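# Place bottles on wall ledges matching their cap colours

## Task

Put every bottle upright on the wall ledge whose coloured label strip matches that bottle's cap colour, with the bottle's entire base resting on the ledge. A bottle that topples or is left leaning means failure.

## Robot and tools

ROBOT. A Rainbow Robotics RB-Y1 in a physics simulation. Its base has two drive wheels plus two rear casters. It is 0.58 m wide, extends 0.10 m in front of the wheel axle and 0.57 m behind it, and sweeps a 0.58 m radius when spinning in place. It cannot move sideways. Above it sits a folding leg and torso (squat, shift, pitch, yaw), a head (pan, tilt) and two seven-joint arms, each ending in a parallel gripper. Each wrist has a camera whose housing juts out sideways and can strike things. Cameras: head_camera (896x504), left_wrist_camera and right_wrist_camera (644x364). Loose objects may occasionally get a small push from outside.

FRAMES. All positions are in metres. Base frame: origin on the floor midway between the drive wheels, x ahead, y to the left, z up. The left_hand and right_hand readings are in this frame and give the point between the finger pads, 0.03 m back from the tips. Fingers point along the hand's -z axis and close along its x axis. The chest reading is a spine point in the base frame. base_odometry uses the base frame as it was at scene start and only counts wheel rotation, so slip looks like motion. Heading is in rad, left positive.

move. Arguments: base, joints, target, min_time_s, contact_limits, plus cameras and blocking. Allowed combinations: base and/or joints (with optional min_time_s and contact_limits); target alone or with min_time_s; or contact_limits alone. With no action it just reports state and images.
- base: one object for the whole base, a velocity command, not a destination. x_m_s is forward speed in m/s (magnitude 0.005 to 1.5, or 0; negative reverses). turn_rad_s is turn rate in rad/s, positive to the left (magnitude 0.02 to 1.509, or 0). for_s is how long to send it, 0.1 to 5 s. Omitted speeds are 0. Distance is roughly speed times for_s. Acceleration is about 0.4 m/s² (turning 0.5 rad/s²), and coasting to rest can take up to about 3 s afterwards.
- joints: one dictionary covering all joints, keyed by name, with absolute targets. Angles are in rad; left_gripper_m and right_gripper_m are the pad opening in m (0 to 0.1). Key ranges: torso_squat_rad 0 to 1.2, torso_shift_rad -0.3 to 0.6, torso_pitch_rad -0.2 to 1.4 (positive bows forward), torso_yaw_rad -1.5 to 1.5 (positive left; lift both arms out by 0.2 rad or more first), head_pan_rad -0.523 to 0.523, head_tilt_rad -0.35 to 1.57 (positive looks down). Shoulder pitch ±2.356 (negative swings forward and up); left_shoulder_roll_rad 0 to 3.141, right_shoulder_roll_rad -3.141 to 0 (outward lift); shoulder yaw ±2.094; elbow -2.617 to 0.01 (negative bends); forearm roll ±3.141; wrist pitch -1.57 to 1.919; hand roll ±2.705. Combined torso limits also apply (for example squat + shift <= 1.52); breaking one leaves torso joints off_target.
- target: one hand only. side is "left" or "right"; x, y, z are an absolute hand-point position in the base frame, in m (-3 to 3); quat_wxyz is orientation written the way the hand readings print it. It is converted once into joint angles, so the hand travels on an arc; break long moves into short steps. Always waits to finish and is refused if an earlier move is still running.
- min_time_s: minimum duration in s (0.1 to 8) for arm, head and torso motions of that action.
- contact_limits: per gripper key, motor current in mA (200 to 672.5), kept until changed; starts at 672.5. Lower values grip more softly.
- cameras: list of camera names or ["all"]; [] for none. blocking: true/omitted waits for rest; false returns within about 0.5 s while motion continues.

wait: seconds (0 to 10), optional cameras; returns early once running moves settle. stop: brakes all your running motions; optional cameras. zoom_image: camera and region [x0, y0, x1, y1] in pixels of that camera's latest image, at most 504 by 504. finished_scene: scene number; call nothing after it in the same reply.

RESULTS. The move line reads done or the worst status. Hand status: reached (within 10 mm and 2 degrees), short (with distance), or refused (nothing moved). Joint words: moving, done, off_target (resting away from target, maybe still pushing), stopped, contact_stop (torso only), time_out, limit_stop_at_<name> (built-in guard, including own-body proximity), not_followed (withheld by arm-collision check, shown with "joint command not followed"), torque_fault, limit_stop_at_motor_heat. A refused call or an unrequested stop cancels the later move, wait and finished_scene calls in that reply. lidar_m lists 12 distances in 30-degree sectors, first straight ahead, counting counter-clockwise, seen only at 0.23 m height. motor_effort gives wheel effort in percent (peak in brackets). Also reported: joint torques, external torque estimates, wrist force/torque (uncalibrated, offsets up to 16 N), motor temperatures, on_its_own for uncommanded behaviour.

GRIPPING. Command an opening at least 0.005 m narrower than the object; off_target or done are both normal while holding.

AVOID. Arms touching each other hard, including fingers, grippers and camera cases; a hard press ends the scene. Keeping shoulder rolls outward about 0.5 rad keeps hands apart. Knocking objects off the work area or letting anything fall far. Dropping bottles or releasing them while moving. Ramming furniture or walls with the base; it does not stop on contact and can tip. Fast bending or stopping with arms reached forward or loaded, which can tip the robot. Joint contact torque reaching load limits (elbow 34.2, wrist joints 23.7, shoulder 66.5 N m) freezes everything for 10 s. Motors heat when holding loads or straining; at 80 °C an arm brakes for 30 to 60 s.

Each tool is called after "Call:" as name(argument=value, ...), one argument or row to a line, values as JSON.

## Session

Call:
move(
)

Call:
zoom_image(
  camera="head_camera",
  region=[350, 0, 700, 130],
)

Scene clock: 0.00 s.
Joint torques (N m): no reading
External joint torques (N m): no reading
Motor temperatures (°C): left_arm=[33 38 32 38 34 42 39] | right_arm=[33 35 34 34 35 33 43]
Wrist force (N): no reading
Wrist torque (N m): no reading
Wrist force, peak (N): no reading
base_odometry: x=+0.000 y=+0.000 heading=+0.000
lidar_m: 3.84 3.65 2.01 1.81 2.18 2.22 2.00 2.01 2.46 2.46 2.15 2.96
base_status: not commanded
joint_positions: torso_squat_rad=+0.350 torso_shift_rad=+0.000 torso_pitch_rad=+0.000 torso_yaw_rad=+0.000 left_shoulder_pitch_rad=+0.030 left_shoulder_roll_rad=+0.006 left_shoulder_yaw_rad=+0.025 left_elbow_rad=-0.263 left_forearm_roll_rad=-0.030 left_wrist_pitch_rad=-0.019 left_hand_roll_rad=+0.030 left_gripper_m=+0.100 right_shoulder_pitch_rad=-0.002 right_shoulder_roll_rad=-0.038 right_shoulder_yaw_rad=+0.026 right_elbow_rad=-0.118 right_forearm_roll_rad=-0.036 right_wrist_pitch_rad=-0.015 right_hand_roll_rad=+0.033 right_gripper_m=+0.100 head_pan_rad=+0.000 head_tilt_rad=+0.400
joint_status: not commanded
wheel_motors_off: 0
motor_effort: left_wheel=+2 right_wheel=-1
chest: x=-0.2280 y=-0.0002 z=+1.2475 quat_wxyz=(+1.000, +0.000, +0.000, +0.000) (m; base frame)
left_hand: x=-0.1174 y=+0.2290 z=+0.5716 quat_wxyz=(+0.992, +0.006, -0.127, +0.017) (m; base frame)
right_hand: x=-0.1661 y=-0.2472 z=+0.5655 quat_wxyz=(+0.998, -0.018, -0.067, +0.013) (m; base frame)
pictures: head_camera, left_wrist_camera, right_wrist_camera
camera_calibration:
head_camera: T_world_to_cam=[[-0.0266783, -0.999329, 0.0251118, -0.0373587], [-0.355587, -0.0139909, -0.934538, 1.33801], [0.934262, -0.0338613, -0.354975, 0.64934], [0, 0, 0, 1]] pos_world=[-0.131872, 0.0033737, 1.48186]
left_wrist_camera: T_world_to_cam=[[0.957716, 0.0265068, 0.28649, -0.0585026], [-0.107117, -0.891315, 0.44055, -0.0330332], [0.267031, -0.45261, -0.850787, 0.695595], [0, 0, 0, 1]] pos_world=[-0.133255, 0.286941, 0.623117]
right_wrist_camera: T_world_to_cam=[[-0.99037, -0.0787615, -0.113863, -0.124392], [-0.122415, 0.882336, 0.45442, -0.0321744], [0.0646746, 0.463982, -0.88348, 0.697212], [0, 0, 0, 1]] pos_world=[-0.172225, -0.304903, 0.61643]

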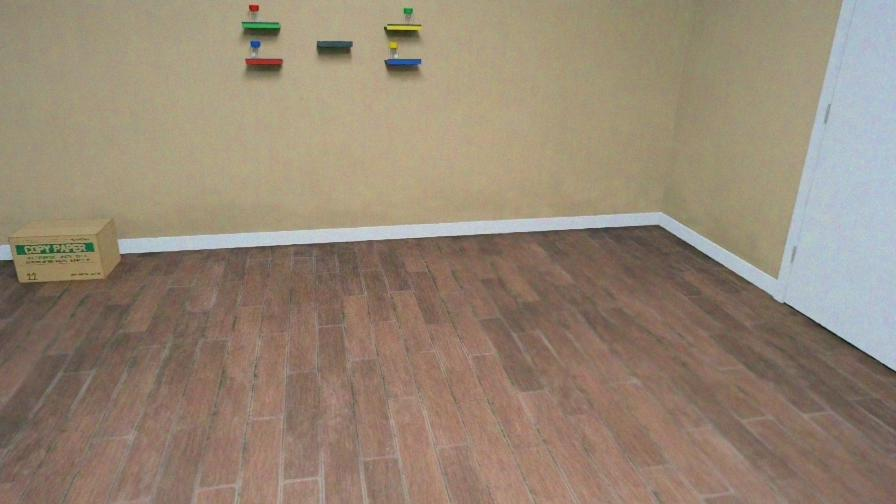

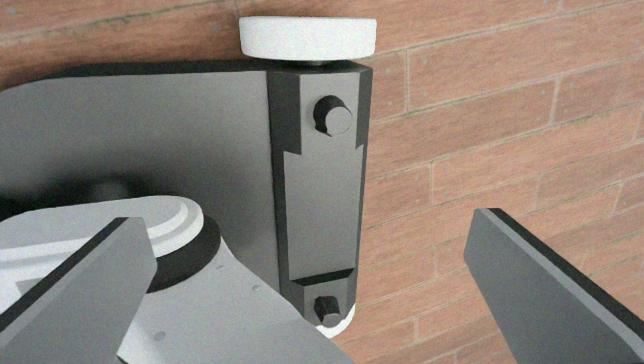

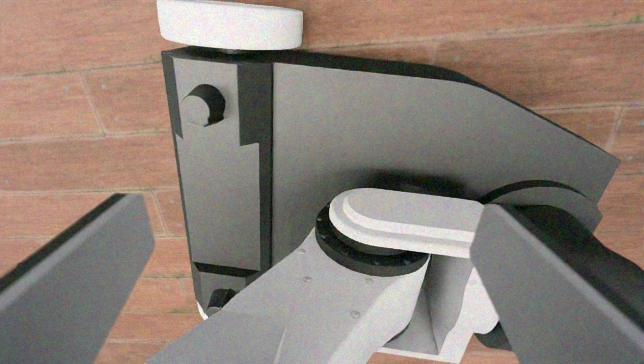

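Scaled by 1.440 from the camera's 896x504 image, which has a finer 1280x720 frame.

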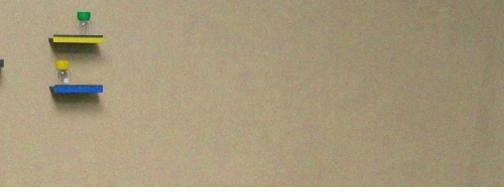

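Call:
move(
  base={"turn_rad_s": 0.3, "for_s": 0.663},
  cameras=[],
)

Call:
move(
  base={"x_m_s": 0.6, "for_s": 3.5},
  joints={"right_shoulder_pitch_rad": -0.624, "right_shoulder_roll_rad": -0.802, "right_shoulder_yaw_rad": 0.221, "right_elbow_rad": -2.1, "right_forearm_roll_rad": -0.151, "right_wrist_pitch_rad": 1.145, "right_hand_roll_rad": 0.795, "head_tilt_rad": 0.15},
  min_time_s=3,
  cameras=["head_camera"],
)

Scene clock: 11.03 s.
Joint torques (N m): left_arm=[-1.97 1.15 -0.41 -1.61 -0.18 -0.71 0.25] | right_arm=[-0.76 -1.73 0.02 0.26 -0.04 -0.22 0.08]
External joint torques (N m): left_arm=[0.29 0.72 -0.44 -0.21 -0.18 -0.1 0.26] | right_arm=[0.73 -0.21 0.09 0.27 -0.07 0.11 0.07]
Wrist force (N): left_arm=[-1.0 1.3 -5.1] | right_arm=[1.8 -1.4 -5.7]
Wrist torque (N m): left_arm=[-0.26 0.00 -0.03] | right_arm=[0.13 -0.05 -0.21]
Wrist force, peak (N): left_arm=[-0.6 1.2 -5.4] | right_arm=[2.9 -1.5 -6.1]
move: done
base_odometry: x=+0.000 y=+0.000 heading=+0.200
lidar_m: 3.84 2.73 2.01 1.80 2.26 2.06 2.00 2.09 2.53 2.36 2.15 3.58
base_status: done (sent for 0.67 of 0.67 s)
joint_positions: torso_squat_rad=+0.350 torso_shift_rad=+0.000 torso_pitch_rad=+0.000 torso_yaw_rad=+0.000 left_shoulder_pitch_rad=+0.030 left_shoulder_roll_rad=+0.006 left_shoulder_yaw_rad=+0.025 left_elbow_rad=-0.263 left_forearm_roll_rad=-0.030 left_wrist_pitch_rad=-0.019 left_hand_roll_rad=+0.030 left_gripper_m=+0.100 right_shoulder_pitch_rad=-0.002 right_shoulder_roll_rad=-0.038 right_shoulder_yaw_rad=+0.026 right_elbow_rad=-0.118 right_forearm_roll_rad=-0.036 right_wrist_pitch_rad=-0.015 right_hand_roll_rad=+0.033 right_gripper_m=+0.100 head_pan_rad=+0.000 head_tilt_rad=+0.400
joint_status: not commanded
wheel_motors_off: 0
motor_effort: left_wheel=+0(27) right_wheel=+3(20)
chest: x=-0.2280 y=-0.0002 z=+1.2475 quat_wxyz=(+1.000, +0.000, +0.000, +0.000) (m; base frame)
left_hand: x=-0.1174 y=+0.2290 z=+0.5717 quat_wxyz=(+0.992, +0.006, -0.127, +0.017) (m; base frame)
right_hand: x=-0.1661 y=-0.2472 z=+0.5655 quat_wxyz=(+0.998, -0.018, -0.067, +0.013) (m; base frame)
pictures: none
No camera images: "cameras" was empty.

Scene clock: 16.40 s.
Joint torques (N m): left_arm=[-2.06 1.13 -0.69 -1.38 -0.3 -0.81 0.47] | right_arm=[-17.29 -10.75 -6.23 -4.02 1.08 -1.17 0.03]
External joint torques (N m): left_arm=[0.21 0.7 -0.71 0.02 -0.3 -0.2 0.49] | right_arm=[-0.12 -1.3 2.16 0.36 -0.23 0.24 0.04]
Wrist force (N): left_arm=[-0.7 1.3 -5.1] | right_arm=[2.9 4.6 -0.1]
Wrist torque (N m): left_arm=[-0.26 0.03 -0.03] | right_arm=[-0.27 0.11 -0.27]
Wrist force, peak (N): left_arm=[-0.5 1.3 -5.4] | right_arm=[3.6 5.0 -0.8]
move: done
base_odometry: x=+2.058 y=+0.417 heading=+0.200
lidar_m: 1.75 1.79 1.83 1.72 1.80 3.09 4.09 3.49 2.33 2.48 2.44 1.81
base_status: done (sent for 3.5 of 3.5 s)
joint_positions: torso_squat_rad=+0.350 torso_shift_rad=+0.000 torso_pitch_rad=+0.000 torso_yaw_rad=+0.000 left_shoulder_pitch_rad=+0.030 left_shoulder_roll_rad=+0.006 left_shoulder_yaw_rad=+0.025 left_elbow_rad=-0.263 left_forearm_roll_rad=-0.030 left_wrist_pitch_rad=-0.019 left_hand_roll_rad=+0.030 left_gripper_m=+0.100 right_shoulder_pitch_rad=-0.624 right_shoulder_roll_rad=-0.802 right_shoulder_yaw_rad=+0.221 right_elbow_rad=-2.100 right_forearm_roll_rad=-0.151 right_wrist_pitch_rad=+1.145 right_hand_roll_rad=+0.795 right_gripper_m=+0.100 head_pan_rad=+0.000 head_tilt_rad=+0.150
joint_status: all done
wheel_motors_off: 0
motor_effort: left_wheel=+1(35) right_wheel=-2(34)
chest: x=-0.2280 y=-0.0002 z=+1.2475 quat_wxyz=(+1.000, +0.000, +0.000, +0.000) (m; base frame)
left_hand: x=-0.1173 y=+0.2289 z=+0.5717 quat_wxyz=(+0.992, +0.006, -0.127, +0.017) (m; base frame)
right_hand: x=+0.3198 y=-0.2400 z=+1.3202 quat_wxyz=(+0.521, -0.477, -0.478, +0.521) (m; base frame)
pictures: head_camera
camera_calibration:
head_camera: T_world_to_cam=[[-0.0322604, -0.999322, 0.0177556, -0.0279494], [-0.113356, -0.013992, -0.993456, 1.47324], [0.993031, -0.034062, -0.112827, 0.310931], [0, 0, 0, 1]] pos_world=[-0.142666, 0.00327413, 1.49917]

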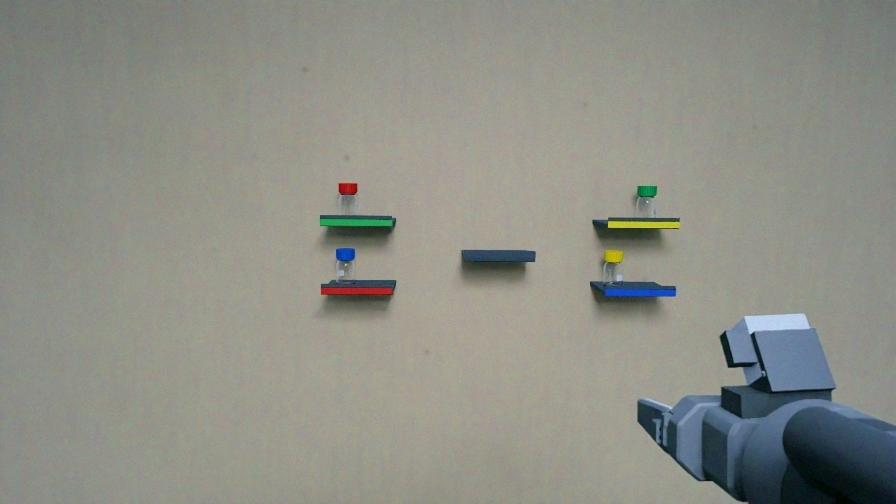

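Call:
move(
  base={"x_m_s": 0.45, "for_s": 2.4},
  joints={"right_shoulder_pitch_rad": -0.948, "right_shoulder_roll_rad": -1.178, "right_shoulder_yaw_rad": 0.031, "right_elbow_rad": -0.893, "right_forearm_roll_rad": -0.702, "right_wrist_pitch_rad": 0.62, "right_hand_roll_rad": 1.428, "head_tilt_rad": 0.35},
  min_time_s=2.5,
  cameras=["head_camera", "right_wrist_camera"],
)

Call:
zoom_image(
  camera="right_wrist_camera",
  region=[40, 0, 440, 230],
)

Call:
zoom_image(
  camera="head_camera",
  region=[150, 50, 450, 350],
)

Scene clock: 21.60 s.
Joint torques (N m): left_arm=[-1.82 1.25 -0.33 -1.42 -0.14 -0.78 0.22] | right_arm=[-18.88 -18.97 -5.77 -6.15 0.2 -1.8 0.1]
External joint torques (N m): left_arm=[0.45 0.82 -0.36 -0.02 -0.15 -0.17 0.23] | right_arm=[-0.26 -1.93 -0.12 0.67 -0.12 0.16 0.11]
Wrist force (N): left_arm=[-0.7 1.0 -5.1] | right_arm=[2.9 5.0 0.3]
Wrist torque (N m): left_arm=[-0.22 0.03 -0.04] | right_arm=[-0.28 0.06 -0.29]
Wrist force, peak (N): left_arm=[-0.6 1.0 -5.4] | right_arm=[4.7 4.9 1.5]
move: done
base_odometry: x=+3.117 y=+0.631 heading=+0.200
lidar_m: 0.68 0.71 0.99 1.18 1.87 2.78 5.16 2.97 2.58 2.48 0.95 0.71
base_status: done (sent for 2.4 of 2.4 s)
joint_positions: torso_squat_rad=+0.350 torso_shift_rad=+0.000 torso_pitch_rad=+0.000 torso_yaw_rad=+0.000 left_shoulder_pitch_rad=+0.030 left_shoulder_roll_rad=+0.006 left_shoulder_yaw_rad=+0.025 left_elbow_rad=-0.263 left_forearm_roll_rad=-0.030 left_wrist_pitch_rad=-0.019 left_hand_roll_rad=+0.030 left_gripper_m=+0.100 right_shoulder_pitch_rad=-0.948 right_shoulder_roll_rad=-1.178 right_shoulder_yaw_rad=+0.031 right_elbow_rad=-0.893 right_forearm_roll_rad=-0.702 right_wrist_pitch_rad=+0.620 right_hand_roll_rad=+1.428 right_gripper_m=+0.100 head_pan_rad=+0.000 head_tilt_rad=+0.350
joint_status: all done
wheel_motors_off: 0
motor_effort: left_wheel=+0(29) right_wheel=-4(19)
chest: x=-0.2280 y=-0.0002 z=+1.2475 quat_wxyz=(+1.000, +0.000, +0.000, +0.000) (m; base frame)
left_hand: x=-0.1172 y=+0.2289 z=+0.5717 quat_wxyz=(+0.992, +0.006, -0.127, +0.017) (m; base frame)
right_hand: x=+0.3597 y=-0.6377 z=+1.4100 quat_wxyz=(+0.622, -0.571, -0.362, +0.395) (m; base frame)
pictures: head_camera, right_wrist_camera
camera_calibration:
head_camera: T_world_to_cam=[[-0.0279969, -0.999325, 0.0237786, -0.0357921], [-0.30841, -0.0139919, -0.951151, 1.37177], [0.950841, -0.0339628, -0.30781, 0.584411], [0, 0, 0, 1]] pos_world=[-0.133618, 0.00327392, 1.48549]
right_wrist_camera: T_world_to_cam=[[-0.436492, -0.898151, 0.0529036, -0.495111], [-0.529203, 0.208745, -0.822417, 1.51012], [0.727611, -0.386975, -0.56642, 0.362314], [0, 0, 0, 1]] pos_world=[0.319427, -0.619708, 1.47337]

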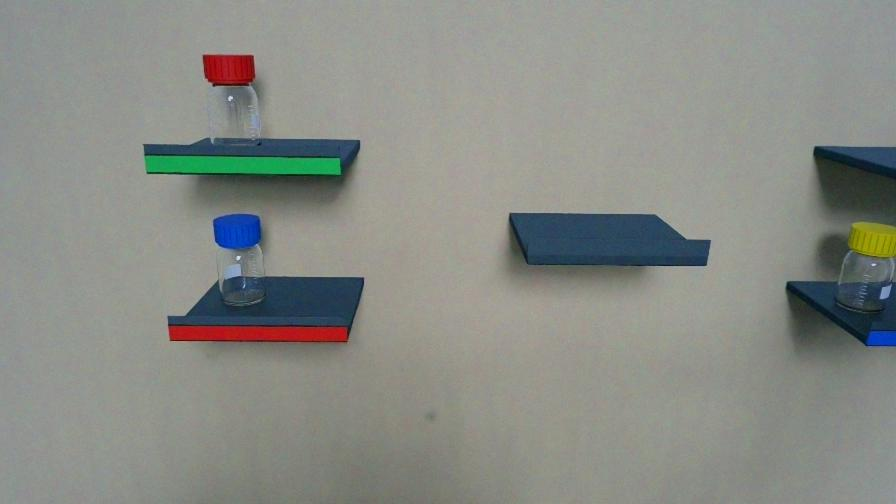

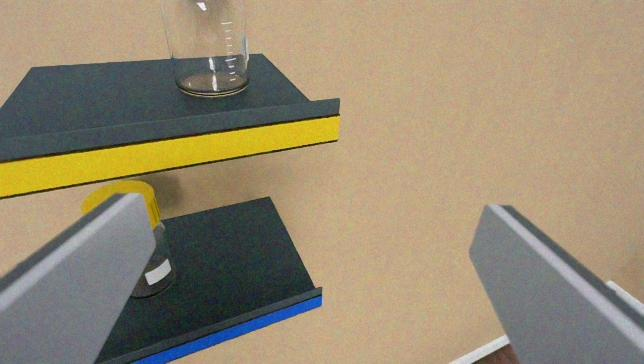

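Scaled by 1.260 from the camera's 644x364 image, which has a finer 1265x715 frame.

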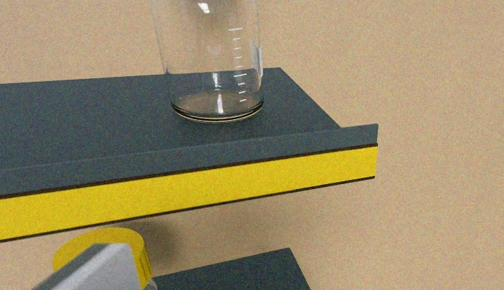

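Scaled by 1.680 from the camera's 896x504 image, which has a finer 1280x720 frame.

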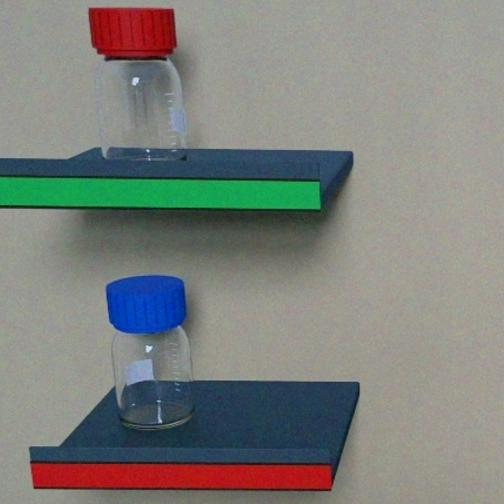

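Call:
move(
  target={"side": "right", "x": 0.32, "y": -0.652, "z": 1.439, "quat_wxyz": [0.60394, -0.55341, -0.3875, 0.42288]},
  min_time_s=0.9,
  cameras=["right_wrist_camera"],
)

Call:
move(
  base={"x_m_s": 0.3, "for_s": 0.85},
  cameras=["right_wrist_camera"],
)

Scene clock: 30.10 s.
Joint torques (N m): left_arm=[-1.92 1.32 -0.52 -1.69 -0.18 -0.62 0.16] | right_arm=[-14.73 -20.07 -6.87 -6.02 -0.06 -1.69 0.02]
External joint torques (N m): left_arm=[0.35 0.89 -0.55 -0.29 -0.18 -0.01 0.17] | right_arm=[1.44 -1.64 -0.7 0.24 -0.1 0.27 0.03]
Wrist force (N): left_arm=[-0.8 1.1 -4.9] | right_arm=[2.7 4.2 0.6]
Wrist torque (N m): left_arm=[-0.22 0.01 -0.03] | right_arm=[-0.22 0.04 -0.29]
Wrist force, peak (N): left_arm=[-0.8 1.1 -5.4] | right_arm=[3.6 5.0 -0.2]
move: done
base_odometry: x=+3.117 y=+0.631 heading=+0.200
lidar_m: 0.68 0.71 1.00 1.18 1.86 2.78 5.16 2.98 2.58 2.48 0.95 0.70
base_status: not commanded
joint_positions: torso_squat_rad=+0.350 torso_shift_rad=+0.000 torso_pitch_rad=+0.000 torso_yaw_rad=+0.000 left_shoulder_pitch_rad=+0.030 left_shoulder_roll_rad=+0.006 left_shoulder_yaw_rad=+0.025 left_elbow_rad=-0.263 left_forearm_roll_rad=-0.030 left_wrist_pitch_rad=-0.019 left_hand_roll_rad=+0.030 left_gripper_m=+0.100 right_shoulder_pitch_rad=-0.860 right_shoulder_roll_rad=-1.306 right_shoulder_yaw_rad=-0.060 right_elbow_rad=-0.941 right_forearm_roll_rad=-1.024 right_wrist_pitch_rad=+0.691 right_hand_roll_rad=+1.662 right_gripper_m=+0.100 head_pan_rad=+0.000 head_tilt_rad=+0.350
joint_status: all done
wheel_motors_off: 0
motor_effort: left_wheel=+0(1) right_wheel=-4(5)
chest: x=-0.2280 y=-0.0002 z=+1.2475 quat_wxyz=(+1.000, +0.000, +0.000, +0.000) (m; base frame)
left_hand: x=-0.1173 y=+0.2289 z=+0.5717 quat_wxyz=(+0.992, +0.006, -0.127, +0.017) (m; base frame)
right_hand: x=+0.3201 y=-0.6519 z=+1.4392 quat_wxyz=(+0.604, -0.554, -0.387, +0.423) (m; base frame)
right_hand_status: reached (checked arc, planned for 0.9 s): 0 mm and 0.0 deg off.
pictures: right_wrist_camera
camera_calibration:
right_wrist_camera: T_world_to_cam=[[-0.353674, -0.933877, 0.0528028, -0.57639], [-0.547886, 0.161078, -0.820899, 1.48884], [0.758113, -0.319261, -0.568627, 0.439725], [0, 0, 0, 1]] pos_world=[0.278499, -0.63771, 1.50266]

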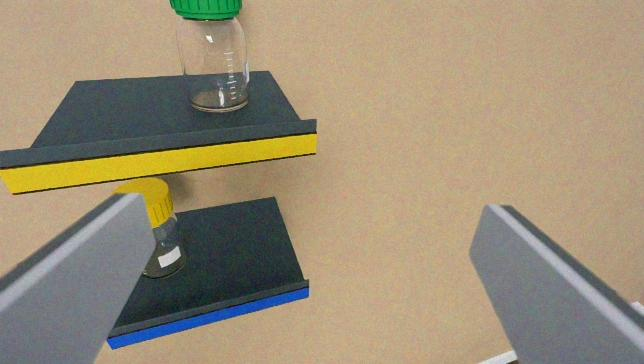

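Scene clock: 32.27 s.
Joint torques (N m): left_arm=[-1.82 1.31 -0.83 -1.3 -0.17 -0.76 0.34] | right_arm=[-15.13 -20.45 -6 -6 0.19 -1.72 0.16]
External joint torques (N m): left_arm=[0.44 0.88 -0.86 0.11 -0.18 -0.15 0.35] | right_arm=[1.04 -2.02 0.18 0.26 0.15 0.25 0.16]
Wrist force (N): left_arm=[-0.7 0.9 -5.1] | right_arm=[2.4 4.5 0.0]
Wrist torque (N m): left_arm=[-0.22 0.02 -0.03] | right_arm=[-0.23 0.03 -0.26]
Wrist force, peak (N): left_arm=[-0.7 1.1 -5.3] | right_arm=[3.2 5.3 -0.1]
move: done
base_odometry: x=+3.372 y=+0.683 heading=+0.201
lidar_m: 0.42 0.44 0.62 1.13 1.95 2.52 5.42 3.16 2.62 1.56 0.59 0.44
base_status: done (sent for 0.87 of 0.87 s)
joint_positions: torso_squat_rad=+0.350 torso_shift_rad=+0.000 torso_pitch_rad=+0.000 torso_yaw_rad=+0.000 left_shoulder_pitch_rad=+0.030 left_shoulder_roll_rad=+0.006 left_shoulder_yaw_rad=+0.025 left_elbow_rad=-0.263 left_forearm_roll_rad=-0.030 left_wrist_pitch_rad=-0.019 left_hand_roll_rad=+0.030 left_gripper_m=+0.100 right_shoulder_pitch_rad=-0.860 right_shoulder_roll_rad=-1.306 right_shoulder_yaw_rad=-0.060 right_elbow_rad=-0.941 right_forearm_roll_rad=-1.024 right_wrist_pitch_rad=+0.691 right_hand_roll_rad=+1.662 right_gripper_m=+0.100 head_pan_rad=+0.000 head_tilt_rad=+0.350
joint_status: not commanded
wheel_motors_off: 0
motor_effort: left_wheel=-1(26) right_wheel=-4(20)
chest: x=-0.2280 y=-0.0002 z=+1.2475 quat_wxyz=(+1.000, +0.000, +0.000, +0.000) (m; base frame)
left_hand: x=-0.1172 y=+0.2289 z=+0.5717 quat_wxyz=(+0.992, +0.006, -0.127, +0.017) (m; base frame)
right_hand: x=+0.3201 y=-0.6520 z=+1.4392 quat_wxyz=(+0.604, -0.554, -0.387, +0.423) (m; base frame)
pictures: right_wrist_camera
camera_calibration:
right_wrist_camera: T_world_to_cam=[[-0.35367, -0.933879, 0.0528007, -0.576482], [-0.547949, 0.161104, -0.820852, 1.48882], [0.75807, -0.319243, -0.568695, 0.439818], [0, 0, 0, 1]] pos_world=[0.278499, -0.63781, 1.50266]

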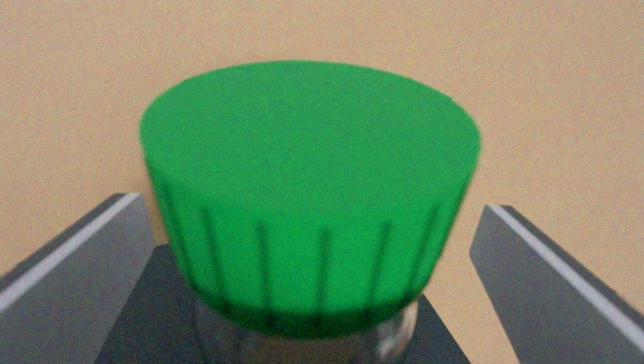

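Call:
move(
  joints={"right_gripper_m": 0.045},
  cameras=[],
)

Call:
move(
  target={"side": "right", "x": 0.32, "y": -0.652, "z": 1.472, "quat_wxyz": [0.60394, -0.55341, -0.3875, 0.42288]},
  min_time_s=0.6,
  cameras=[],
)

Call:
move(
  base={"x_m_s": -0.35, "for_s": 0.9},
  cameras=["right_wrist_camera"],
)

Call:
move(
  target={"side": "right", "x": 0.28, "y": -0.22, "z": 1.46, "quat_wxyz": [0.52133, -0.47771, -0.47771, 0.52133]},
  min_time_s=1.4,
  cameras=["head_camera", "right_wrist_camera"],
)

Call:
zoom_image(
  camera="head_camera",
  region=[130, 40, 430, 340],
)

Scene clock: 34.57 s.
Joint torques (N m): left_arm=[-1.86 1.22 -0.73 -1.39 -0.2 -0.82 0.19] | right_arm=[-14.73 -20.27 -6.2 -5.74 0.11 -1.6 0.13]
External joint torques (N m): left_arm=[0.4 0.79 -0.76 0.02 -0.21 -0.2 0.21] | right_arm=[1.44 -1.84 -0.03 0.52 0.06 0.36 0.14]
Wrist force (N): left_arm=[-0.6 1.0 -5.2] | right_arm=[2.9 4.8 -0.4]
Wrist torque (N m): left_arm=[-0.21 0.02 -0.03] | right_arm=[-0.26 0.05 -0.24]
Wrist force, peak (N): left_arm=[-0.9 1.3 -5.3] | right_arm=[3.0 5.8 -0.2]
move: off_target
base_odometry: x=+3.372 y=+0.683 heading=+0.201
lidar_m: 0.42 0.44 0.61 1.13 1.95 2.51 5.42 3.17 2.62 1.56 0.59 0.44
base_status: not commanded
joint_positions: torso_squat_rad=+0.350 torso_shift_rad=+0.000 torso_pitch_rad=+0.000 torso_yaw_rad=+0.000 left_shoulder_pitch_rad=+0.030 left_shoulder_roll_rad=+0.006 left_shoulder_yaw_rad=+0.025 left_elbow_rad=-0.263 left_forearm_roll_rad=-0.030 left_wrist_pitch_rad=-0.019 left_hand_roll_rad=+0.030 left_gripper_m=+0.100 right_shoulder_pitch_rad=-0.860 right_shoulder_roll_rad=-1.306 right_shoulder_yaw_rad=-0.060 right_elbow_rad=-0.942 right_forearm_roll_rad=-1.024 right_wrist_pitch_rad=+0.691 right_hand_roll_rad=+1.662 right_gripper_m=+0.055 head_pan_rad=+0.000 head_tilt_rad=+0.350
joint_status: right_gripper_m off_target (ended at +0.055, target +0.045)
wheel_motors_off: 0
motor_effort: left_wheel=-1(1) right_wheel=-3(5)
chest: x=-0.2280 y=-0.0002 z=+1.2475 quat_wxyz=(+1.000, +0.000, +0.000, +0.000) (m; base frame)
left_hand: x=-0.1172 y=+0.2289 z=+0.5717 quat_wxyz=(+0.992, +0.006, -0.127, +0.017) (m; base frame)
right_hand: x=+0.3201 y=-0.6519 z=+1.4392 quat_wxyz=(+0.604, -0.554, -0.387, +0.423) (m; base frame)
pictures: none
No camera images: "cameras" was empty.

Scene clock: 35.60 s.
Joint torques (N m): left_arm=[-2.26 1.48 -0.66 -1.59 -0.12 -0.59 0.23] | right_arm=[-17.38 -18.32 -3.99 -6.31 0.03 -2.07 0.19]
External joint torques (N m): left_arm=[0 1.04 -0.69 -0.19 -0.12 0.02 0.25] | right_arm=[-0.81 -2.18 1.18 0.39 0.08 -0.12 0.2]
Wrist force (N): left_arm=[-0.7 1.2 -4.9] | right_arm=[3.0 6.5 0.2]
Wrist torque (N m): left_arm=[-0.23 0.03 -0.02] | right_arm=[-0.28 0.08 -0.27]
Wrist force, peak (N): left_arm=[-0.6 1.2 -5.3] | right_arm=[2.1 8.0 -0.3]
move: done
base_odometry: x=+3.372 y=+0.683 heading=+0.201
lidar_m: 0.42 0.44 0.61 1.13 1.95 2.52 5.42 3.17 2.62 1.56 0.59 0.44
base_status: not commanded
joint_positions: torso_squat_rad=+0.350 torso_shift_rad=+0.000 torso_pitch_rad=+0.000 torso_yaw_rad=+0.000 left_shoulder_pitch_rad=+0.030 left_shoulder_roll_rad=+0.006 left_shoulder_yaw_rad=+0.025 left_elbow_rad=-0.263 left_forearm_roll_rad=-0.030 left_wrist_pitch_rad=-0.019 left_hand_roll_rad=+0.030 left_gripper_m=+0.100 right_shoulder_pitch_rad=-1.025 right_shoulder_roll_rad=-1.312 right_shoulder_yaw_rad=-0.012 right_elbow_rad=-0.842 right_forearm_roll_rad=-1.017 right_wrist_pitch_rad=+0.745 right_hand_roll_rad=+1.722 right_gripper_m=+0.055 head_pan_rad=+0.000 head_tilt_rad=+0.350
joint_status: all done
wheel_motors_off: 0
motor_effort: left_wheel=+1(1) right_wheel=-4(4)
chest: x=-0.2280 y=-0.0002 z=+1.2475 quat_wxyz=(+1.000, +0.000, +0.000, +0.000) (m; base frame)
left_hand: x=-0.1173 y=+0.2290 z=+0.5716 quat_wxyz=(+0.992, +0.006, -0.127, +0.017) (m; base frame)
right_hand: x=+0.3198 y=-0.6515 z=+1.4718 quat_wxyz=(+0.604, -0.555, -0.388, +0.422) (m; base frame)
right_hand_status: reached (checked arc, planned for 0.6 s): 1 mm and 0.2 deg off.
pictures: none
No camera images: "cameras" was empty.

Scene clock: 38.17 s.
Joint torques (N m): left_arm=[-3.15 1.29 -0.39 -1.45 -0.21 -0.73 0.31] | right_arm=[-17.61 -18.75 -3.58 -6.36 -0.24 -2.02 0]
External joint torques (N m): left_arm=[-0.89 0.86 -0.42 -0.05 -0.22 -0.12 0.33] | right_arm=[-1.05 -2.62 1.59 0.33 -0.19 -0.07 0.01]
Wrist force (N): left_arm=[-0.4 1.3 -5.0] | right_arm=[2.7 5.9 0.1]
Wrist torque (N m): left_arm=[-0.26 0.05 -0.04] | right_arm=[-0.19 0.05 -0.23]
Wrist force, peak (N): left_arm=[-0.7 1.3 -5.3] | right_arm=[3.4 6.6 1.1]
move: done
base_odometry: x=+3.063 y=+0.620 heading=+0.201
lidar_m: 0.73 0.76 1.08 1.47 1.84 2.74 5.11 2.95 2.59 2.53 1.02 0.76
base_status: done (sent for 0.9 of 0.9 s)
joint_positions: torso_squat_rad=+0.350 torso_shift_rad=+0.000 torso_pitch_rad=+0.000 torso_yaw_rad=+0.000 left_shoulder_pitch_rad=+0.030 left_shoulder_roll_rad=+0.006 left_shoulder_yaw_rad=+0.025 left_elbow_rad=-0.263 left_forearm_roll_rad=-0.030 left_wrist_pitch_rad=-0.019 left_hand_roll_rad=+0.030 left_gripper_m=+0.100 right_shoulder_pitch_rad=-1.025 right_shoulder_roll_rad=-1.312 right_shoulder_yaw_rad=-0.012 right_elbow_rad=-0.842 right_forearm_roll_rad=-1.017 right_wrist_pitch_rad=+0.745 right_hand_roll_rad=+1.722 right_gripper_m=+0.055 head_pan_rad=+0.000 head_tilt_rad=+0.350
joint_status: not commanded
wheel_motors_off: 0
motor_effort: left_wheel=+6(32) right_wheel=-2(22)
chest: x=-0.2280 y=-0.0002 z=+1.2475 quat_wxyz=(+1.000, +0.000, +0.000, +0.000) (m; base frame)
left_hand: x=-0.1174 y=+0.2290 z=+0.5716 quat_wxyz=(+0.992, +0.006, -0.127, +0.017) (m; base frame)
right_hand: x=+0.3197 y=-0.6515 z=+1.4718 quat_wxyz=(+0.604, -0.555, -0.387, +0.422) (m; base frame)
pictures: right_wrist_camera
camera_calibration:
right_wrist_camera: T_world_to_cam=[[-0.355194, -0.933312, 0.0525874, -0.576706], [-0.545805, 0.161391, -0.822223, 1.51682], [0.758903, -0.320751, -0.566731, 0.454666], [0, 0, 0, 1]] pos_world=[0.277998, -0.637213, 1.53517]

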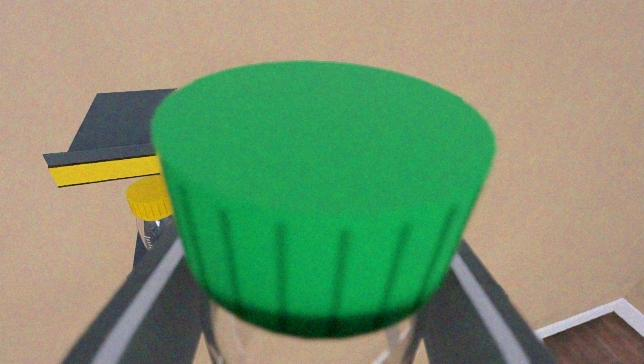

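Scene clock: 40.00 s.
Joint torques (N m): left_arm=[-2.38 1.3 -0.11 -1.32 -0.09 -0.65 0.23] | right_arm=[-18.42 -10.8 -7.81 0.14 1.66 -1.37 0.16]
External joint torques (N m): left_arm=[-0.13 0.88 -0.14 0.08 -0.09 -0.04 0.25] | right_arm=[-1.38 -2.07 0.93 -0.19 0.08 -0.17 0.17]
Wrist force (N): left_arm=[-0.6 1.2 -5.1] | right_arm=[3.0 6.5 -0.1]
Wrist torque (N m): left_arm=[-0.23 0.03 -0.04] | right_arm=[-0.33 0.06 -0.13]
Wrist force, peak (N): left_arm=[-0.7 1.2 -5.4] | right_arm=[3.6 7.2 -0.2]
move: done
base_odometry: x=+3.063 y=+0.620 heading=+0.201
lidar_m: 0.73 0.76 1.07 1.47 1.84 2.74 5.11 2.95 2.59 2.53 1.03 0.76
base_status: not commanded
joint_positions: torso_squat_rad=+0.350 torso_shift_rad=+0.000 torso_pitch_rad=+0.000 torso_yaw_rad=+0.000 left_shoulder_pitch_rad=+0.030 left_shoulder_roll_rad=+0.006 left_shoulder_yaw_rad=+0.025 left_elbow_rad=-0.263 left_forearm_roll_rad=-0.030 left_wrist_pitch_rad=-0.019 left_hand_roll_rad=+0.030 left_gripper_m=+0.100 right_shoulder_pitch_rad=-1.103 right_shoulder_roll_rad=-1.075 right_shoulder_yaw_rad=+0.317 right_elbow_rad=-2.107 right_forearm_roll_rad=-0.516 right_wrist_pitch_rad=+1.436 right_hand_roll_rad=+0.652 right_gripper_m=+0.055 head_pan_rad=+0.000 head_tilt_rad=+0.350
joint_status: all done
wheel_motors_off: 0
motor_effort: left_wheel=+7(8) right_wheel=-4(5)
chest: x=-0.2280 y=-0.0002 z=+1.2475 quat_wxyz=(+1.000, +0.000, +0.000, +0.000) (m; base frame)
left_hand: x=-0.1174 y=+0.2290 z=+0.5716 quat_wxyz=(+0.992, +0.005, -0.127, +0.017) (m; base frame)
right_hand: x=+0.2800 y=-0.2200 z=+1.4597 quat_wxyz=(+0.521, -0.478, -0.478, +0.522) (m; base frame)
right_hand_status: reached (checked arc, planned for 1.4 s): 0 mm and 0.0 deg off.
pictures: head_camera, right_wrist_camera
camera_calibration:
head_camera: T_world_to_cam=[[-0.0279969, -0.999325, 0.0237786, -0.0356922], [-0.30841, -0.0139919, -0.951151, 1.37177], [0.950841, -0.0339628, -0.30781, 0.584414], [0, 0, 0, 1]] pos_world=[-0.133618, 0.00337392, 1.48549]
right_wrist_camera: T_world_to_cam=[[-0.0119417, -0.998538, 0.0527106, -0.298066], [-0.570384, -0.0364946, -0.820567, 1.37657], [0.821292, -0.0398643, -0.569114, 0.664148], [0, 0, 0, 1]] pos_world=[0.236157, -0.220917, 1.52326]

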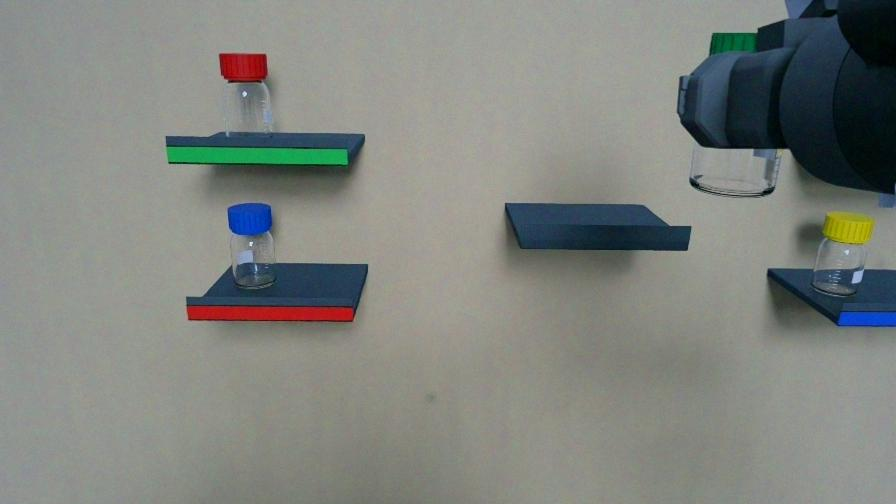

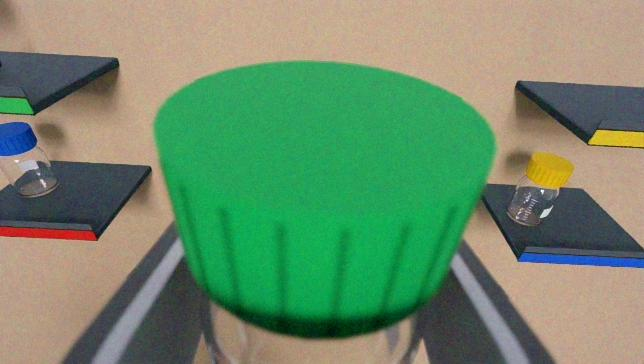

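Scaled by 1.680 from the camera's 896x504 image, which has a finer 1280x720 frame.

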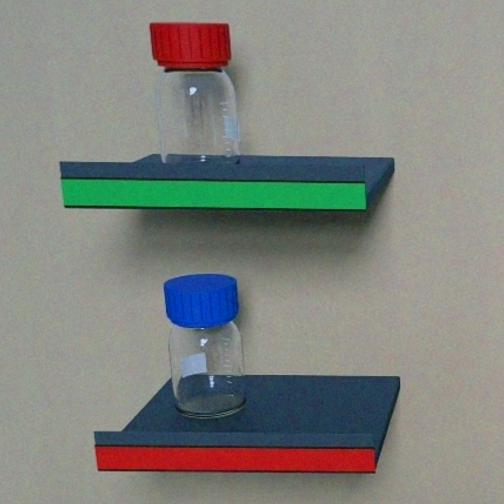

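Call:
zoom_image(
  camera="right_wrist_camera",
  region=[0, 40, 200, 260],
)

Call:
zoom_image(
  camera="right_wrist_camera",
  region=[470, 70, 644, 280],
)

Scaled by 2.291 from the camera's 644x364 image, which has a finer 1265x715 frame.

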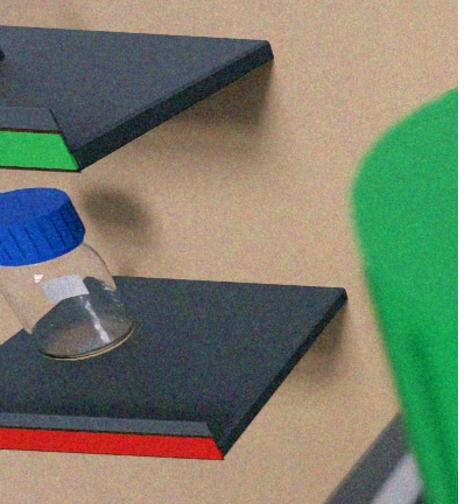

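Scaled by 2.400 from the camera's 644x364 image, which has a finer 1265x715 frame.

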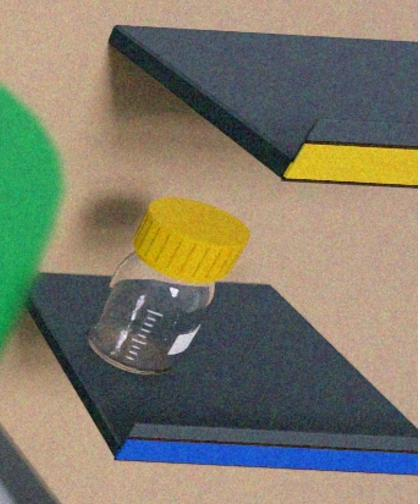

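Call:
move(
  target={"side": "right", "x": 0.32, "y": 0.086, "z": 1.468, "quat_wxyz": [0.47391, -0.43426, -0.51753, 0.56478]},
  min_time_s=1.2,
  cameras=["head_camera", "right_wrist_camera"],
)

Call:
zoom_image(
  camera="right_wrist_camera",
  region=[60, 40, 560, 330],
)

Scene clock: 46.13 s.
Joint torques (N m): left_arm=[-2.54 1.26 -0.47 -1.4 -0.1 -0.75 0.32] | right_arm=[-21.5 -10.62 -7.61 -1.28 1.83 -1.11 0.03]
External joint torques (N m): left_arm=[-0.28 0.84 -0.5 0 -0.1 -0.14 0.33] | right_arm=[-0.42 -2 1.09 0.27 0.14 -0.1 0.03]
Wrist force (N): left_arm=[-0.7 1.2 -5.2] | right_arm=[2.7 6.8 0.0]
Wrist torque (N m): left_arm=[-0.24 0.02 -0.04] | right_arm=[-0.32 0.01 -0.16]
Wrist force, peak (N): left_arm=[-0.7 1.1 -5.4] | right_arm=[4.6 6.5 0.1]
move: done
base_odometry: x=+3.063 y=+0.620 heading=+0.201
lidar_m: 0.73 0.77 1.07 1.46 1.84 2.74 5.10 2.95 2.59 2.53 1.03 0.76
base_status: not commanded
joint_positions: torso_squat_rad=+0.350 torso_shift_rad=+0.000 torso_pitch_rad=+0.000 torso_yaw_rad=+0.000 left_shoulder_pitch_rad=+0.030 left_shoulder_roll_rad=+0.006 left_shoulder_yaw_rad=+0.025 left_elbow_rad=-0.263 left_forearm_roll_rad=-0.030 left_wrist_pitch_rad=-0.019 left_hand_roll_rad=+0.030 left_gripper_m=+0.100 right_shoulder_pitch_rad=-1.672 right_shoulder_roll_rad=-0.316 right_shoulder_yaw_rad=+0.724 right_elbow_rad=-1.399 right_forearm_roll_rad=-0.206 right_wrist_pitch_rad=+1.387 right_hand_roll_rad=+0.531 right_gripper_m=+0.055 head_pan_rad=+0.000 head_tilt_rad=+0.350
joint_status: all done
wheel_motors_off: 0
motor_effort: left_wheel=+7(7) right_wheel=-4(6)
chest: x=-0.2280 y=-0.0002 z=+1.2475 quat_wxyz=(+1.000, +0.000, +0.000, +0.000) (m; base frame)
left_hand: x=-0.1174 y=+0.2290 z=+0.5716 quat_wxyz=(+0.992, +0.005, -0.127, +0.017) (m; base frame)
right_hand: x=+0.3197 y=+0.0860 z=+1.4678 quat_wxyz=(+0.474, -0.434, -0.518, +0.565) (m; base frame)
right_hand_status: reached (checked arc, planned for 1.2 s): 0 mm and 0.0 deg off.
pictures: head_camera, right_wrist_camera
camera_calibration:
head_camera: T_world_to_cam=[[-0.0279651, -0.999324, 0.0238733, -0.0358284], [-0.308414, -0.0140918, -0.951148, 1.37176], [0.950841, -0.0339618, -0.307811, 0.584415], [0, 0, 0, 1]] pos_world=[-0.133618, 0.00337415, 1.48549]
right_wrist_camera: T_world_to_cam=[[0.161694, -0.985431, 0.0527258, -0.0492012], [-0.555043, -0.134991, -0.820795, 1.42085], [0.815955, 0.103452, -0.568784, 0.637219], [0, 0, 0, 1]] pos_world=[0.276645, 0.0773951, 1.53126]

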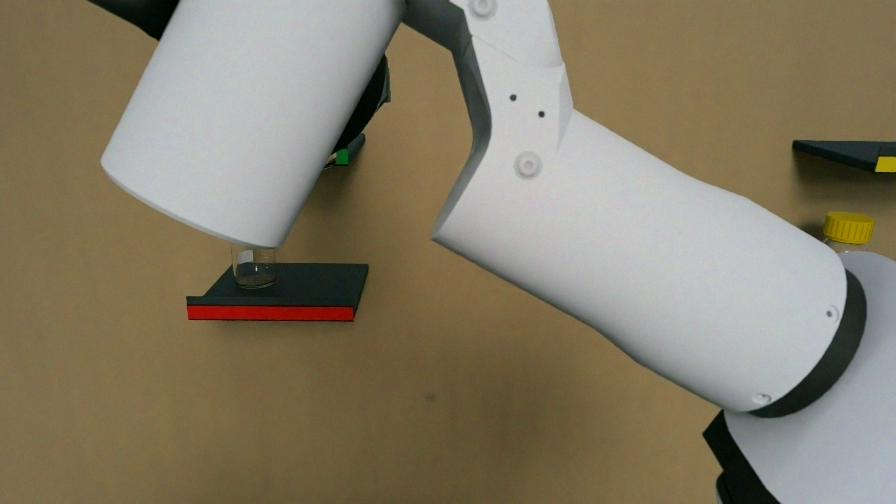

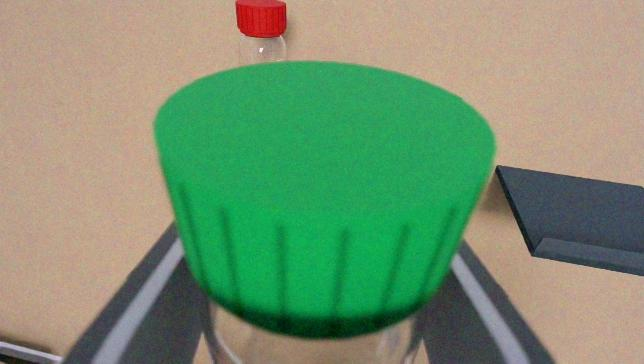

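Scaled by 1.008 from the camera's 644x364 image, which has a finer 1265x715 frame.

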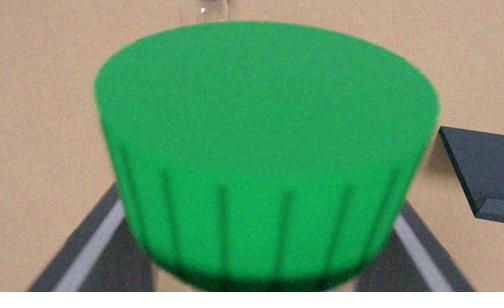

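Call:
move(
  target={"side": "right", "x": 0.32, "y": 0.114, "z": 1.468, "quat_wxyz": [0.47391, -0.43426, -0.51753, 0.56478]},
  min_time_s=0.5,
  cameras=[],
)

Call:
move(
  base={"x_m_s": 0.4, "for_s": 0.87},
  cameras=["head_camera", "right_wrist_camera"],
)

Scene clock: 51.23 s.
Joint torques (N m): left_arm=[-2.5 1.12 -0.46 -1.5 -0.06 -0.61 0.3] | right_arm=[-21.73 -10.74 -6.12 -1.72 1.96 -1.03 -0.03]
External joint torques (N m): left_arm=[-0.25 0.7 -0.49 -0.1 -0.07 0.01 0.31] | right_arm=[-0.81 -1.36 2.15 -0.01 0.26 -0.06 -0.02]
Wrist force (N): left_arm=[-0.6 1.2 -4.8] | right_arm=[2.9 6.2 0.0]
Wrist torque (N m): left_arm=[-0.22 0.06 -0.04] | right_arm=[-0.28 0.01 -0.06]
Wrist force, peak (N): left_arm=[-0.4 1.5 -5.3] | right_arm=[4.6 6.7 0.6]
move: done
base_odometry: x=+3.063 y=+0.620 heading=+0.201
lidar_m: 0.73 0.77 1.07 1.46 1.84 2.73 5.11 2.95 2.59 2.52 1.03 0.76
base_status: not commanded
joint_positions: torso_squat_rad=+0.350 torso_shift_rad=+0.000 torso_pitch_rad=+0.000 torso_yaw_rad=+0.000 left_shoulder_pitch_rad=+0.030 left_shoulder_roll_rad=+0.006 left_shoulder_yaw_rad=+0.025 left_elbow_rad=-0.263 left_forearm_roll_rad=-0.030 left_wrist_pitch_rad=-0.019 left_hand_roll_rad=+0.030 left_gripper_m=+0.100 right_shoulder_pitch_rad=-1.730 right_shoulder_roll_rad=-0.236 right_shoulder_yaw_rad=+0.740 right_elbow_rad=-1.276 right_forearm_roll_rad=-0.186 right_wrist_pitch_rad=+1.357 right_hand_roll_rad=+0.511 right_gripper_m=+0.055 head_pan_rad=+0.000 head_tilt_rad=+0.350
joint_status: all done
wheel_motors_off: 0
motor_effort: left_wheel=+7(7) right_wheel=-4(6)
chest: x=-0.2280 y=-0.0002 z=+1.2475 quat_wxyz=(+1.000, +0.000, +0.000, +0.000) (m; base frame)
left_hand: x=-0.1174 y=+0.2290 z=+0.5716 quat_wxyz=(+0.992, +0.006, -0.127, +0.017) (m; base frame)
right_hand: x=+0.3198 y=+0.1138 z=+1.4678 quat_wxyz=(+0.474, -0.434, -0.518, +0.565) (m; base frame)
right_hand_status: reached (checked arc, planned for 0.5 s): 0 mm and 0.0 deg off.
pictures: none
No camera images: "cameras" was empty.

Scene clock: 53.50 s.
Joint torques (N m): left_arm=[-1.48 1.12 -0.46 -1.44 -0.16 -0.67 0.41] | right_arm=[-21.87 -11.15 -6.32 -2.06 2.12 -1.1 -0.09]
External joint torques (N m): left_arm=[0.78 0.69 -0.49 -0.04 -0.17 -0.06 0.43] | right_arm=[-0.94 -1.77 1.96 -0.35 0.41 -0.13 -0.08]
Wrist force (N): left_arm=[-0.7 1.0 -5.1] | right_arm=[3.5 6.0 -0.5]
Wrist torque (N m): left_arm=[-0.21 0.03 -0.03] | right_arm=[-0.22 0.08 -0.13]
Wrist force, peak (N): left_arm=[-0.4 1.1 -5.4] | right_arm=[4.4 7.3 -0.1]
move: done
base_odometry: x=+3.357 y=+0.681 heading=+0.202
lidar_m: 0.43 0.46 0.64 1.13 1.95 2.50 5.40 3.16 2.62 1.60 0.61 0.45
base_status: done (sent for 0.87 of 0.87 s)
joint_positions: torso_squat_rad=+0.350 torso_shift_rad=+0.000 torso_pitch_rad=+0.000 torso_yaw_rad=+0.000 left_shoulder_pitch_rad=+0.030 left_shoulder_roll_rad=+0.006 left_shoulder_yaw_rad=+0.025 left_elbow_rad=-0.263 left_forearm_roll_rad=-0.030 left_wrist_pitch_rad=-0.019 left_hand_roll_rad=+0.030 left_gripper_m=+0.100 right_shoulder_pitch_rad=-1.730 right_shoulder_roll_rad=-0.236 right_shoulder_yaw_rad=+0.740 right_elbow_rad=-1.276 right_forearm_roll_rad=-0.186 right_wrist_pitch_rad=+1.357 right_hand_roll_rad=+0.511 right_gripper_m=+0.055 head_pan_rad=+0.000 head_tilt_rad=+0.350
joint_status: not commanded
wheel_motors_off: 0
motor_effort: left_wheel=+1(31) right_wheel=-4(29)
chest: x=-0.2279 y=-0.0002 z=+1.2475 quat_wxyz=(+1.000, +0.000, +0.000, +0.000) (m; base frame)
left_hand: x=-0.1172 y=+0.2290 z=+0.5717 quat_wxyz=(+0.992, +0.005, -0.127, +0.017) (m; base frame)
right_hand: x=+0.3199 y=+0.1138 z=+1.4677 quat_wxyz=(+0.474, -0.434, -0.518, +0.565) (m; base frame)
pictures: head_camera, right_wrist_camera
camera_calibration:
head_camera: T_world_to_cam=[[-0.0279611, -0.999324, 0.023877, -0.0358334], [-0.308504, -0.0140933, -0.951119, 1.37171], [0.950812, -0.0339605, -0.307901, 0.584545], [0, 0, 0, 1]] pos_world=[-0.133618, 0.00337415, 1.48549]
right_wrist_camera: T_world_to_cam=[[0.161588, -0.985459, 0.0525285, -0.0214002], [-0.555193, -0.134784, -0.820728, 1.42456], [0.815874, 0.103456, -0.568899, 0.634312], [0, 0, 0, 1]] pos_world=[0.276845, 0.105295, 1.53116]

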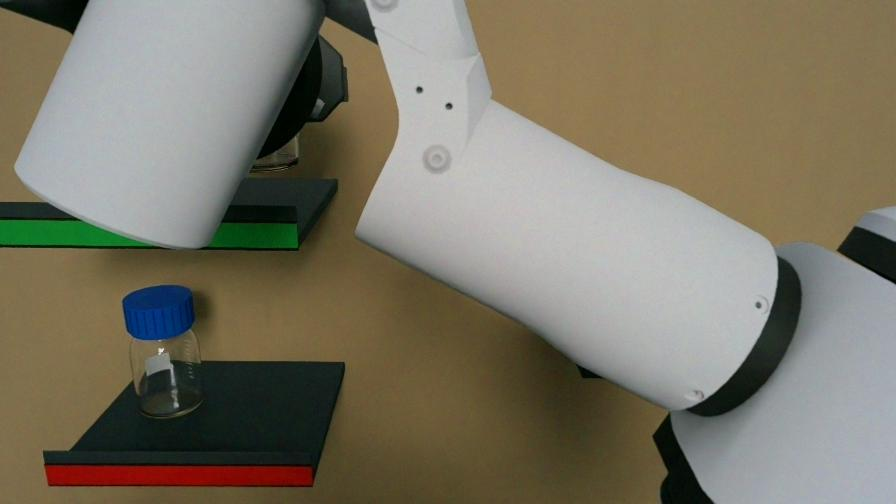

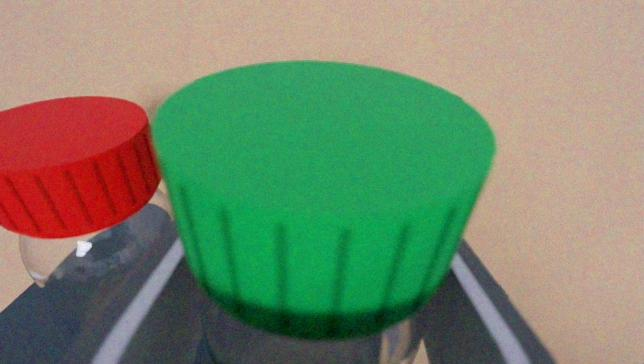

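Call:
move(
  target={"side": "right", "x": 0.32, "y": 0.108, "z": 1.466, "quat_wxyz": [0.47391, -0.43426, -0.51753, 0.56478]},
  min_time_s=0.4,
  cameras=[],
)

Call:
move(
  target={"side": "right", "x": 0.32, "y": 0.108, "z": 1.441, "quat_wxyz": [0.47391, -0.43426, -0.51753, 0.56478]},
  min_time_s=0.6,
  cameras=["head_camera", "right_wrist_camera"],
)

Call:
zoom_image(
  camera="head_camera",
  region=[180, 100, 380, 280],
)

Scene clock: 57.07 s.
Joint torques (N m): left_arm=[-1.98 1.25 -0.47 -1.3 -0.09 -0.73 0.35] | right_arm=[-20.69 -11.34 -7.67 -2.16 1.83 -0.86 -0.23]
External joint torques (N m): left_arm=[0.29 0.83 -0.5 0.11 -0.09 -0.11 0.36] | right_arm=[0.29 -2.16 0.73 -0.47 0.12 0.11 -0.22]
Wrist force (N): left_arm=[-0.6 1.2 -4.8] | right_arm=[3.9 6.5 -0.4]
Wrist torque (N m): left_arm=[-0.23 0.03 -0.03] | right_arm=[-0.27 0.19 -0.28]
Wrist force, peak (N): left_arm=[-0.9 1.4 -5.4] | right_arm=[3.3 7.0 0.0]
move: done
base_odometry: x=+3.357 y=+0.681 heading=+0.202
lidar_m: 0.43 0.46 0.64 1.12 1.96 2.50 5.41 3.16 2.62 1.59 0.62 0.45
base_status: not commanded
joint_positions: torso_squat_rad=+0.350 torso_shift_rad=+0.000 torso_pitch_rad=+0.000 torso_yaw_rad=+0.000 left_shoulder_pitch_rad=+0.030 left_shoulder_roll_rad=+0.006 left_shoulder_yaw_rad=+0.025 left_elbow_rad=-0.263 left_forearm_roll_rad=-0.030 left_wrist_pitch_rad=-0.019 left_hand_roll_rad=+0.030 left_gripper_m=+0.100 right_shoulder_pitch_rad=-1.714 right_shoulder_roll_rad=-0.252 right_shoulder_yaw_rad=+0.740 right_elbow_rad=-1.305 right_forearm_roll_rad=-0.187 right_wrist_pitch_rad=+1.364 right_hand_roll_rad=+0.512 right_gripper_m=+0.055 head_pan_rad=+0.000 head_tilt_rad=+0.350
joint_status: all done
wheel_motors_off: 0
motor_effort: left_wheel=+2(2) right_wheel=-2(5)
chest: x=-0.2279 y=-0.0002 z=+1.2475 quat_wxyz=(+1.000, +0.000, +0.000, +0.000) (m; base frame)
left_hand: x=-0.1172 y=+0.2290 z=+0.5717 quat_wxyz=(+0.992, +0.005, -0.127, +0.017) (m; base frame)
right_hand: x=+0.3201 y=+0.1082 z=+1.4660 quat_wxyz=(+0.474, -0.434, -0.517, +0.565) (m; base frame)
right_hand_status: reached (checked arc, planned for 0.4 s): 0 mm and 0.0 deg off.
pictures: none
No camera images: "cameras" was empty.

Scene clock: 58.00 s.
Joint torques (N m): left_arm=[-1.44 1.2 -0.58 -1.35 -0.12 -0.67 0.32] | right_arm=[-20.98 -10.27 -6.03 -2.19 2.15 -0.81 -0.22]
External joint torques (N m): left_arm=[0.82 0.78 -0.61 0.05 -0.12 -0.05 0.33] | right_arm=[0.08 -1.67 2.72 -0.41 0.41 0.1 -0.21]
Wrist force (N): left_arm=[-0.6 1.1 -4.9] | right_arm=[3.1 6.2 -0.1]
Wrist torque (N m): left_arm=[-0.24 0.03 -0.04] | right_arm=[-0.30 0.05 -0.07]
Wrist force, peak (N): left_arm=[-0.6 1.2 -5.3] | right_arm=[3.5 7.3 0.3]
move: done
base_odometry: x=+3.357 y=+0.681 heading=+0.202
lidar_m: 0.43 0.45 0.64 1.13 1.95 2.50 5.41 3.16 2.62 1.60 0.61 0.45
base_status: not commanded
joint_positions: torso_squat_rad=+0.350 torso_shift_rad=+0.000 torso_pitch_rad=+0.000 torso_yaw_rad=+0.000 left_shoulder_pitch_rad=+0.030 left_shoulder_roll_rad=+0.006 left_shoulder_yaw_rad=+0.025 left_elbow_rad=-0.263 left_forearm_roll_rad=-0.030 left_wrist_pitch_rad=-0.019 left_hand_roll_rad=+0.030 left_gripper_m=+0.100 right_shoulder_pitch_rad=-1.658 right_shoulder_roll_rad=-0.253 right_shoulder_yaw_rad=+0.773 right_elbow_rad=-1.358 right_forearm_roll_rad=-0.153 right_wrist_pitch_rad=+1.371 right_hand_roll_rad=+0.475 right_gripper_m=+0.055 head_pan_rad=+0.000 head_tilt_rad=+0.350
joint_status: all done
wheel_motors_off: 0
motor_effort: left_wheel=+1(2) right_wheel=-4(5)
chest: x=-0.2279 y=-0.0002 z=+1.2475 quat_wxyz=(+1.000, +0.000, +0.000, +0.000) (m; base frame)
left_hand: x=-0.1172 y=+0.2290 z=+0.5717 quat_wxyz=(+0.992, +0.005, -0.127, +0.017) (m; base frame)
right_hand: x=+0.3200 y=+0.1088 z=+1.4414 quat_wxyz=(+0.475, -0.433, -0.517, +0.566) (m; base frame)
right_hand_status: reached (checked arc, planned for 0.6 s): 1 mm and 0.3 deg off.
pictures: head_camera, right_wrist_camera
camera_calibration:
head_camera: T_world_to_cam=[[-0.0279929, -0.999325, 0.0237823, -0.0356972], [-0.3085, -0.0139935, -0.951121, 1.37171], [0.950812, -0.0339615, -0.307901, 0.584544], [0, 0, 0, 1]] pos_world=[-0.133618, 0.00337392, 1.48549]
right_wrist_camera: T_world_to_cam=[[0.162429, -0.985327, 0.0524175, -0.0250984], [-0.558463, -0.135597, -0.818372, 1.40012], [0.813472, 0.103654, -0.572293, 0.625409], [0, 0, 0, 1]] pos_world=[0.277238, 0.100296, 1.50505]

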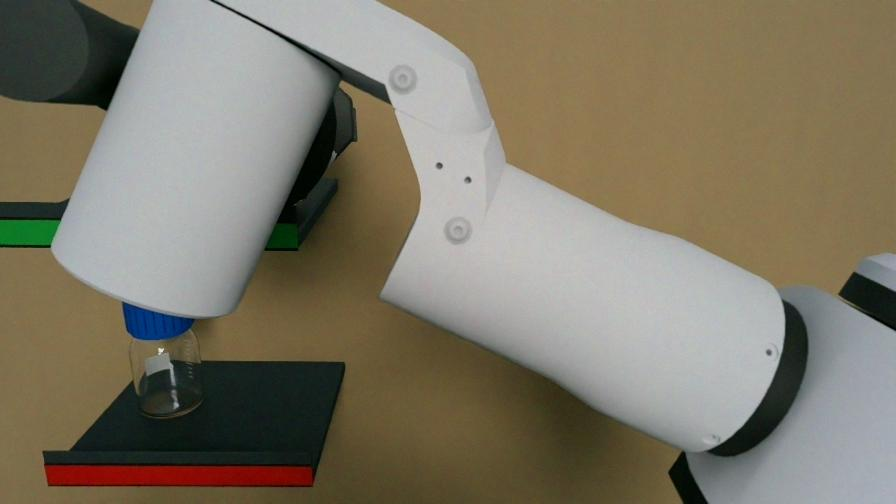

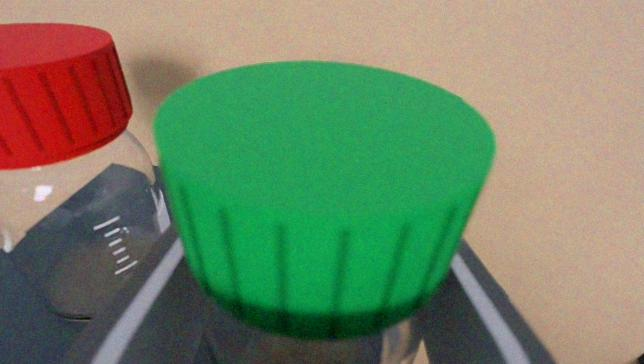

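Scaled by 2.520 from the camera's 896x504 image, which has a finer 1280x720 frame.

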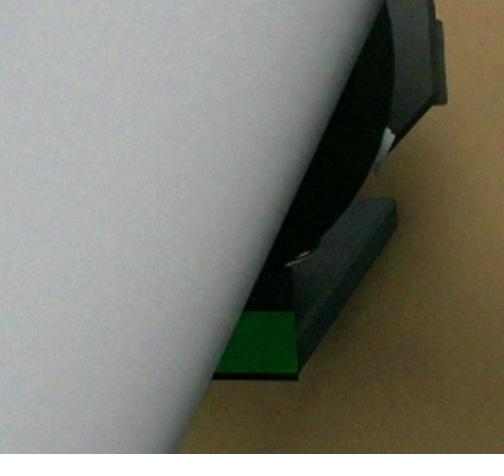

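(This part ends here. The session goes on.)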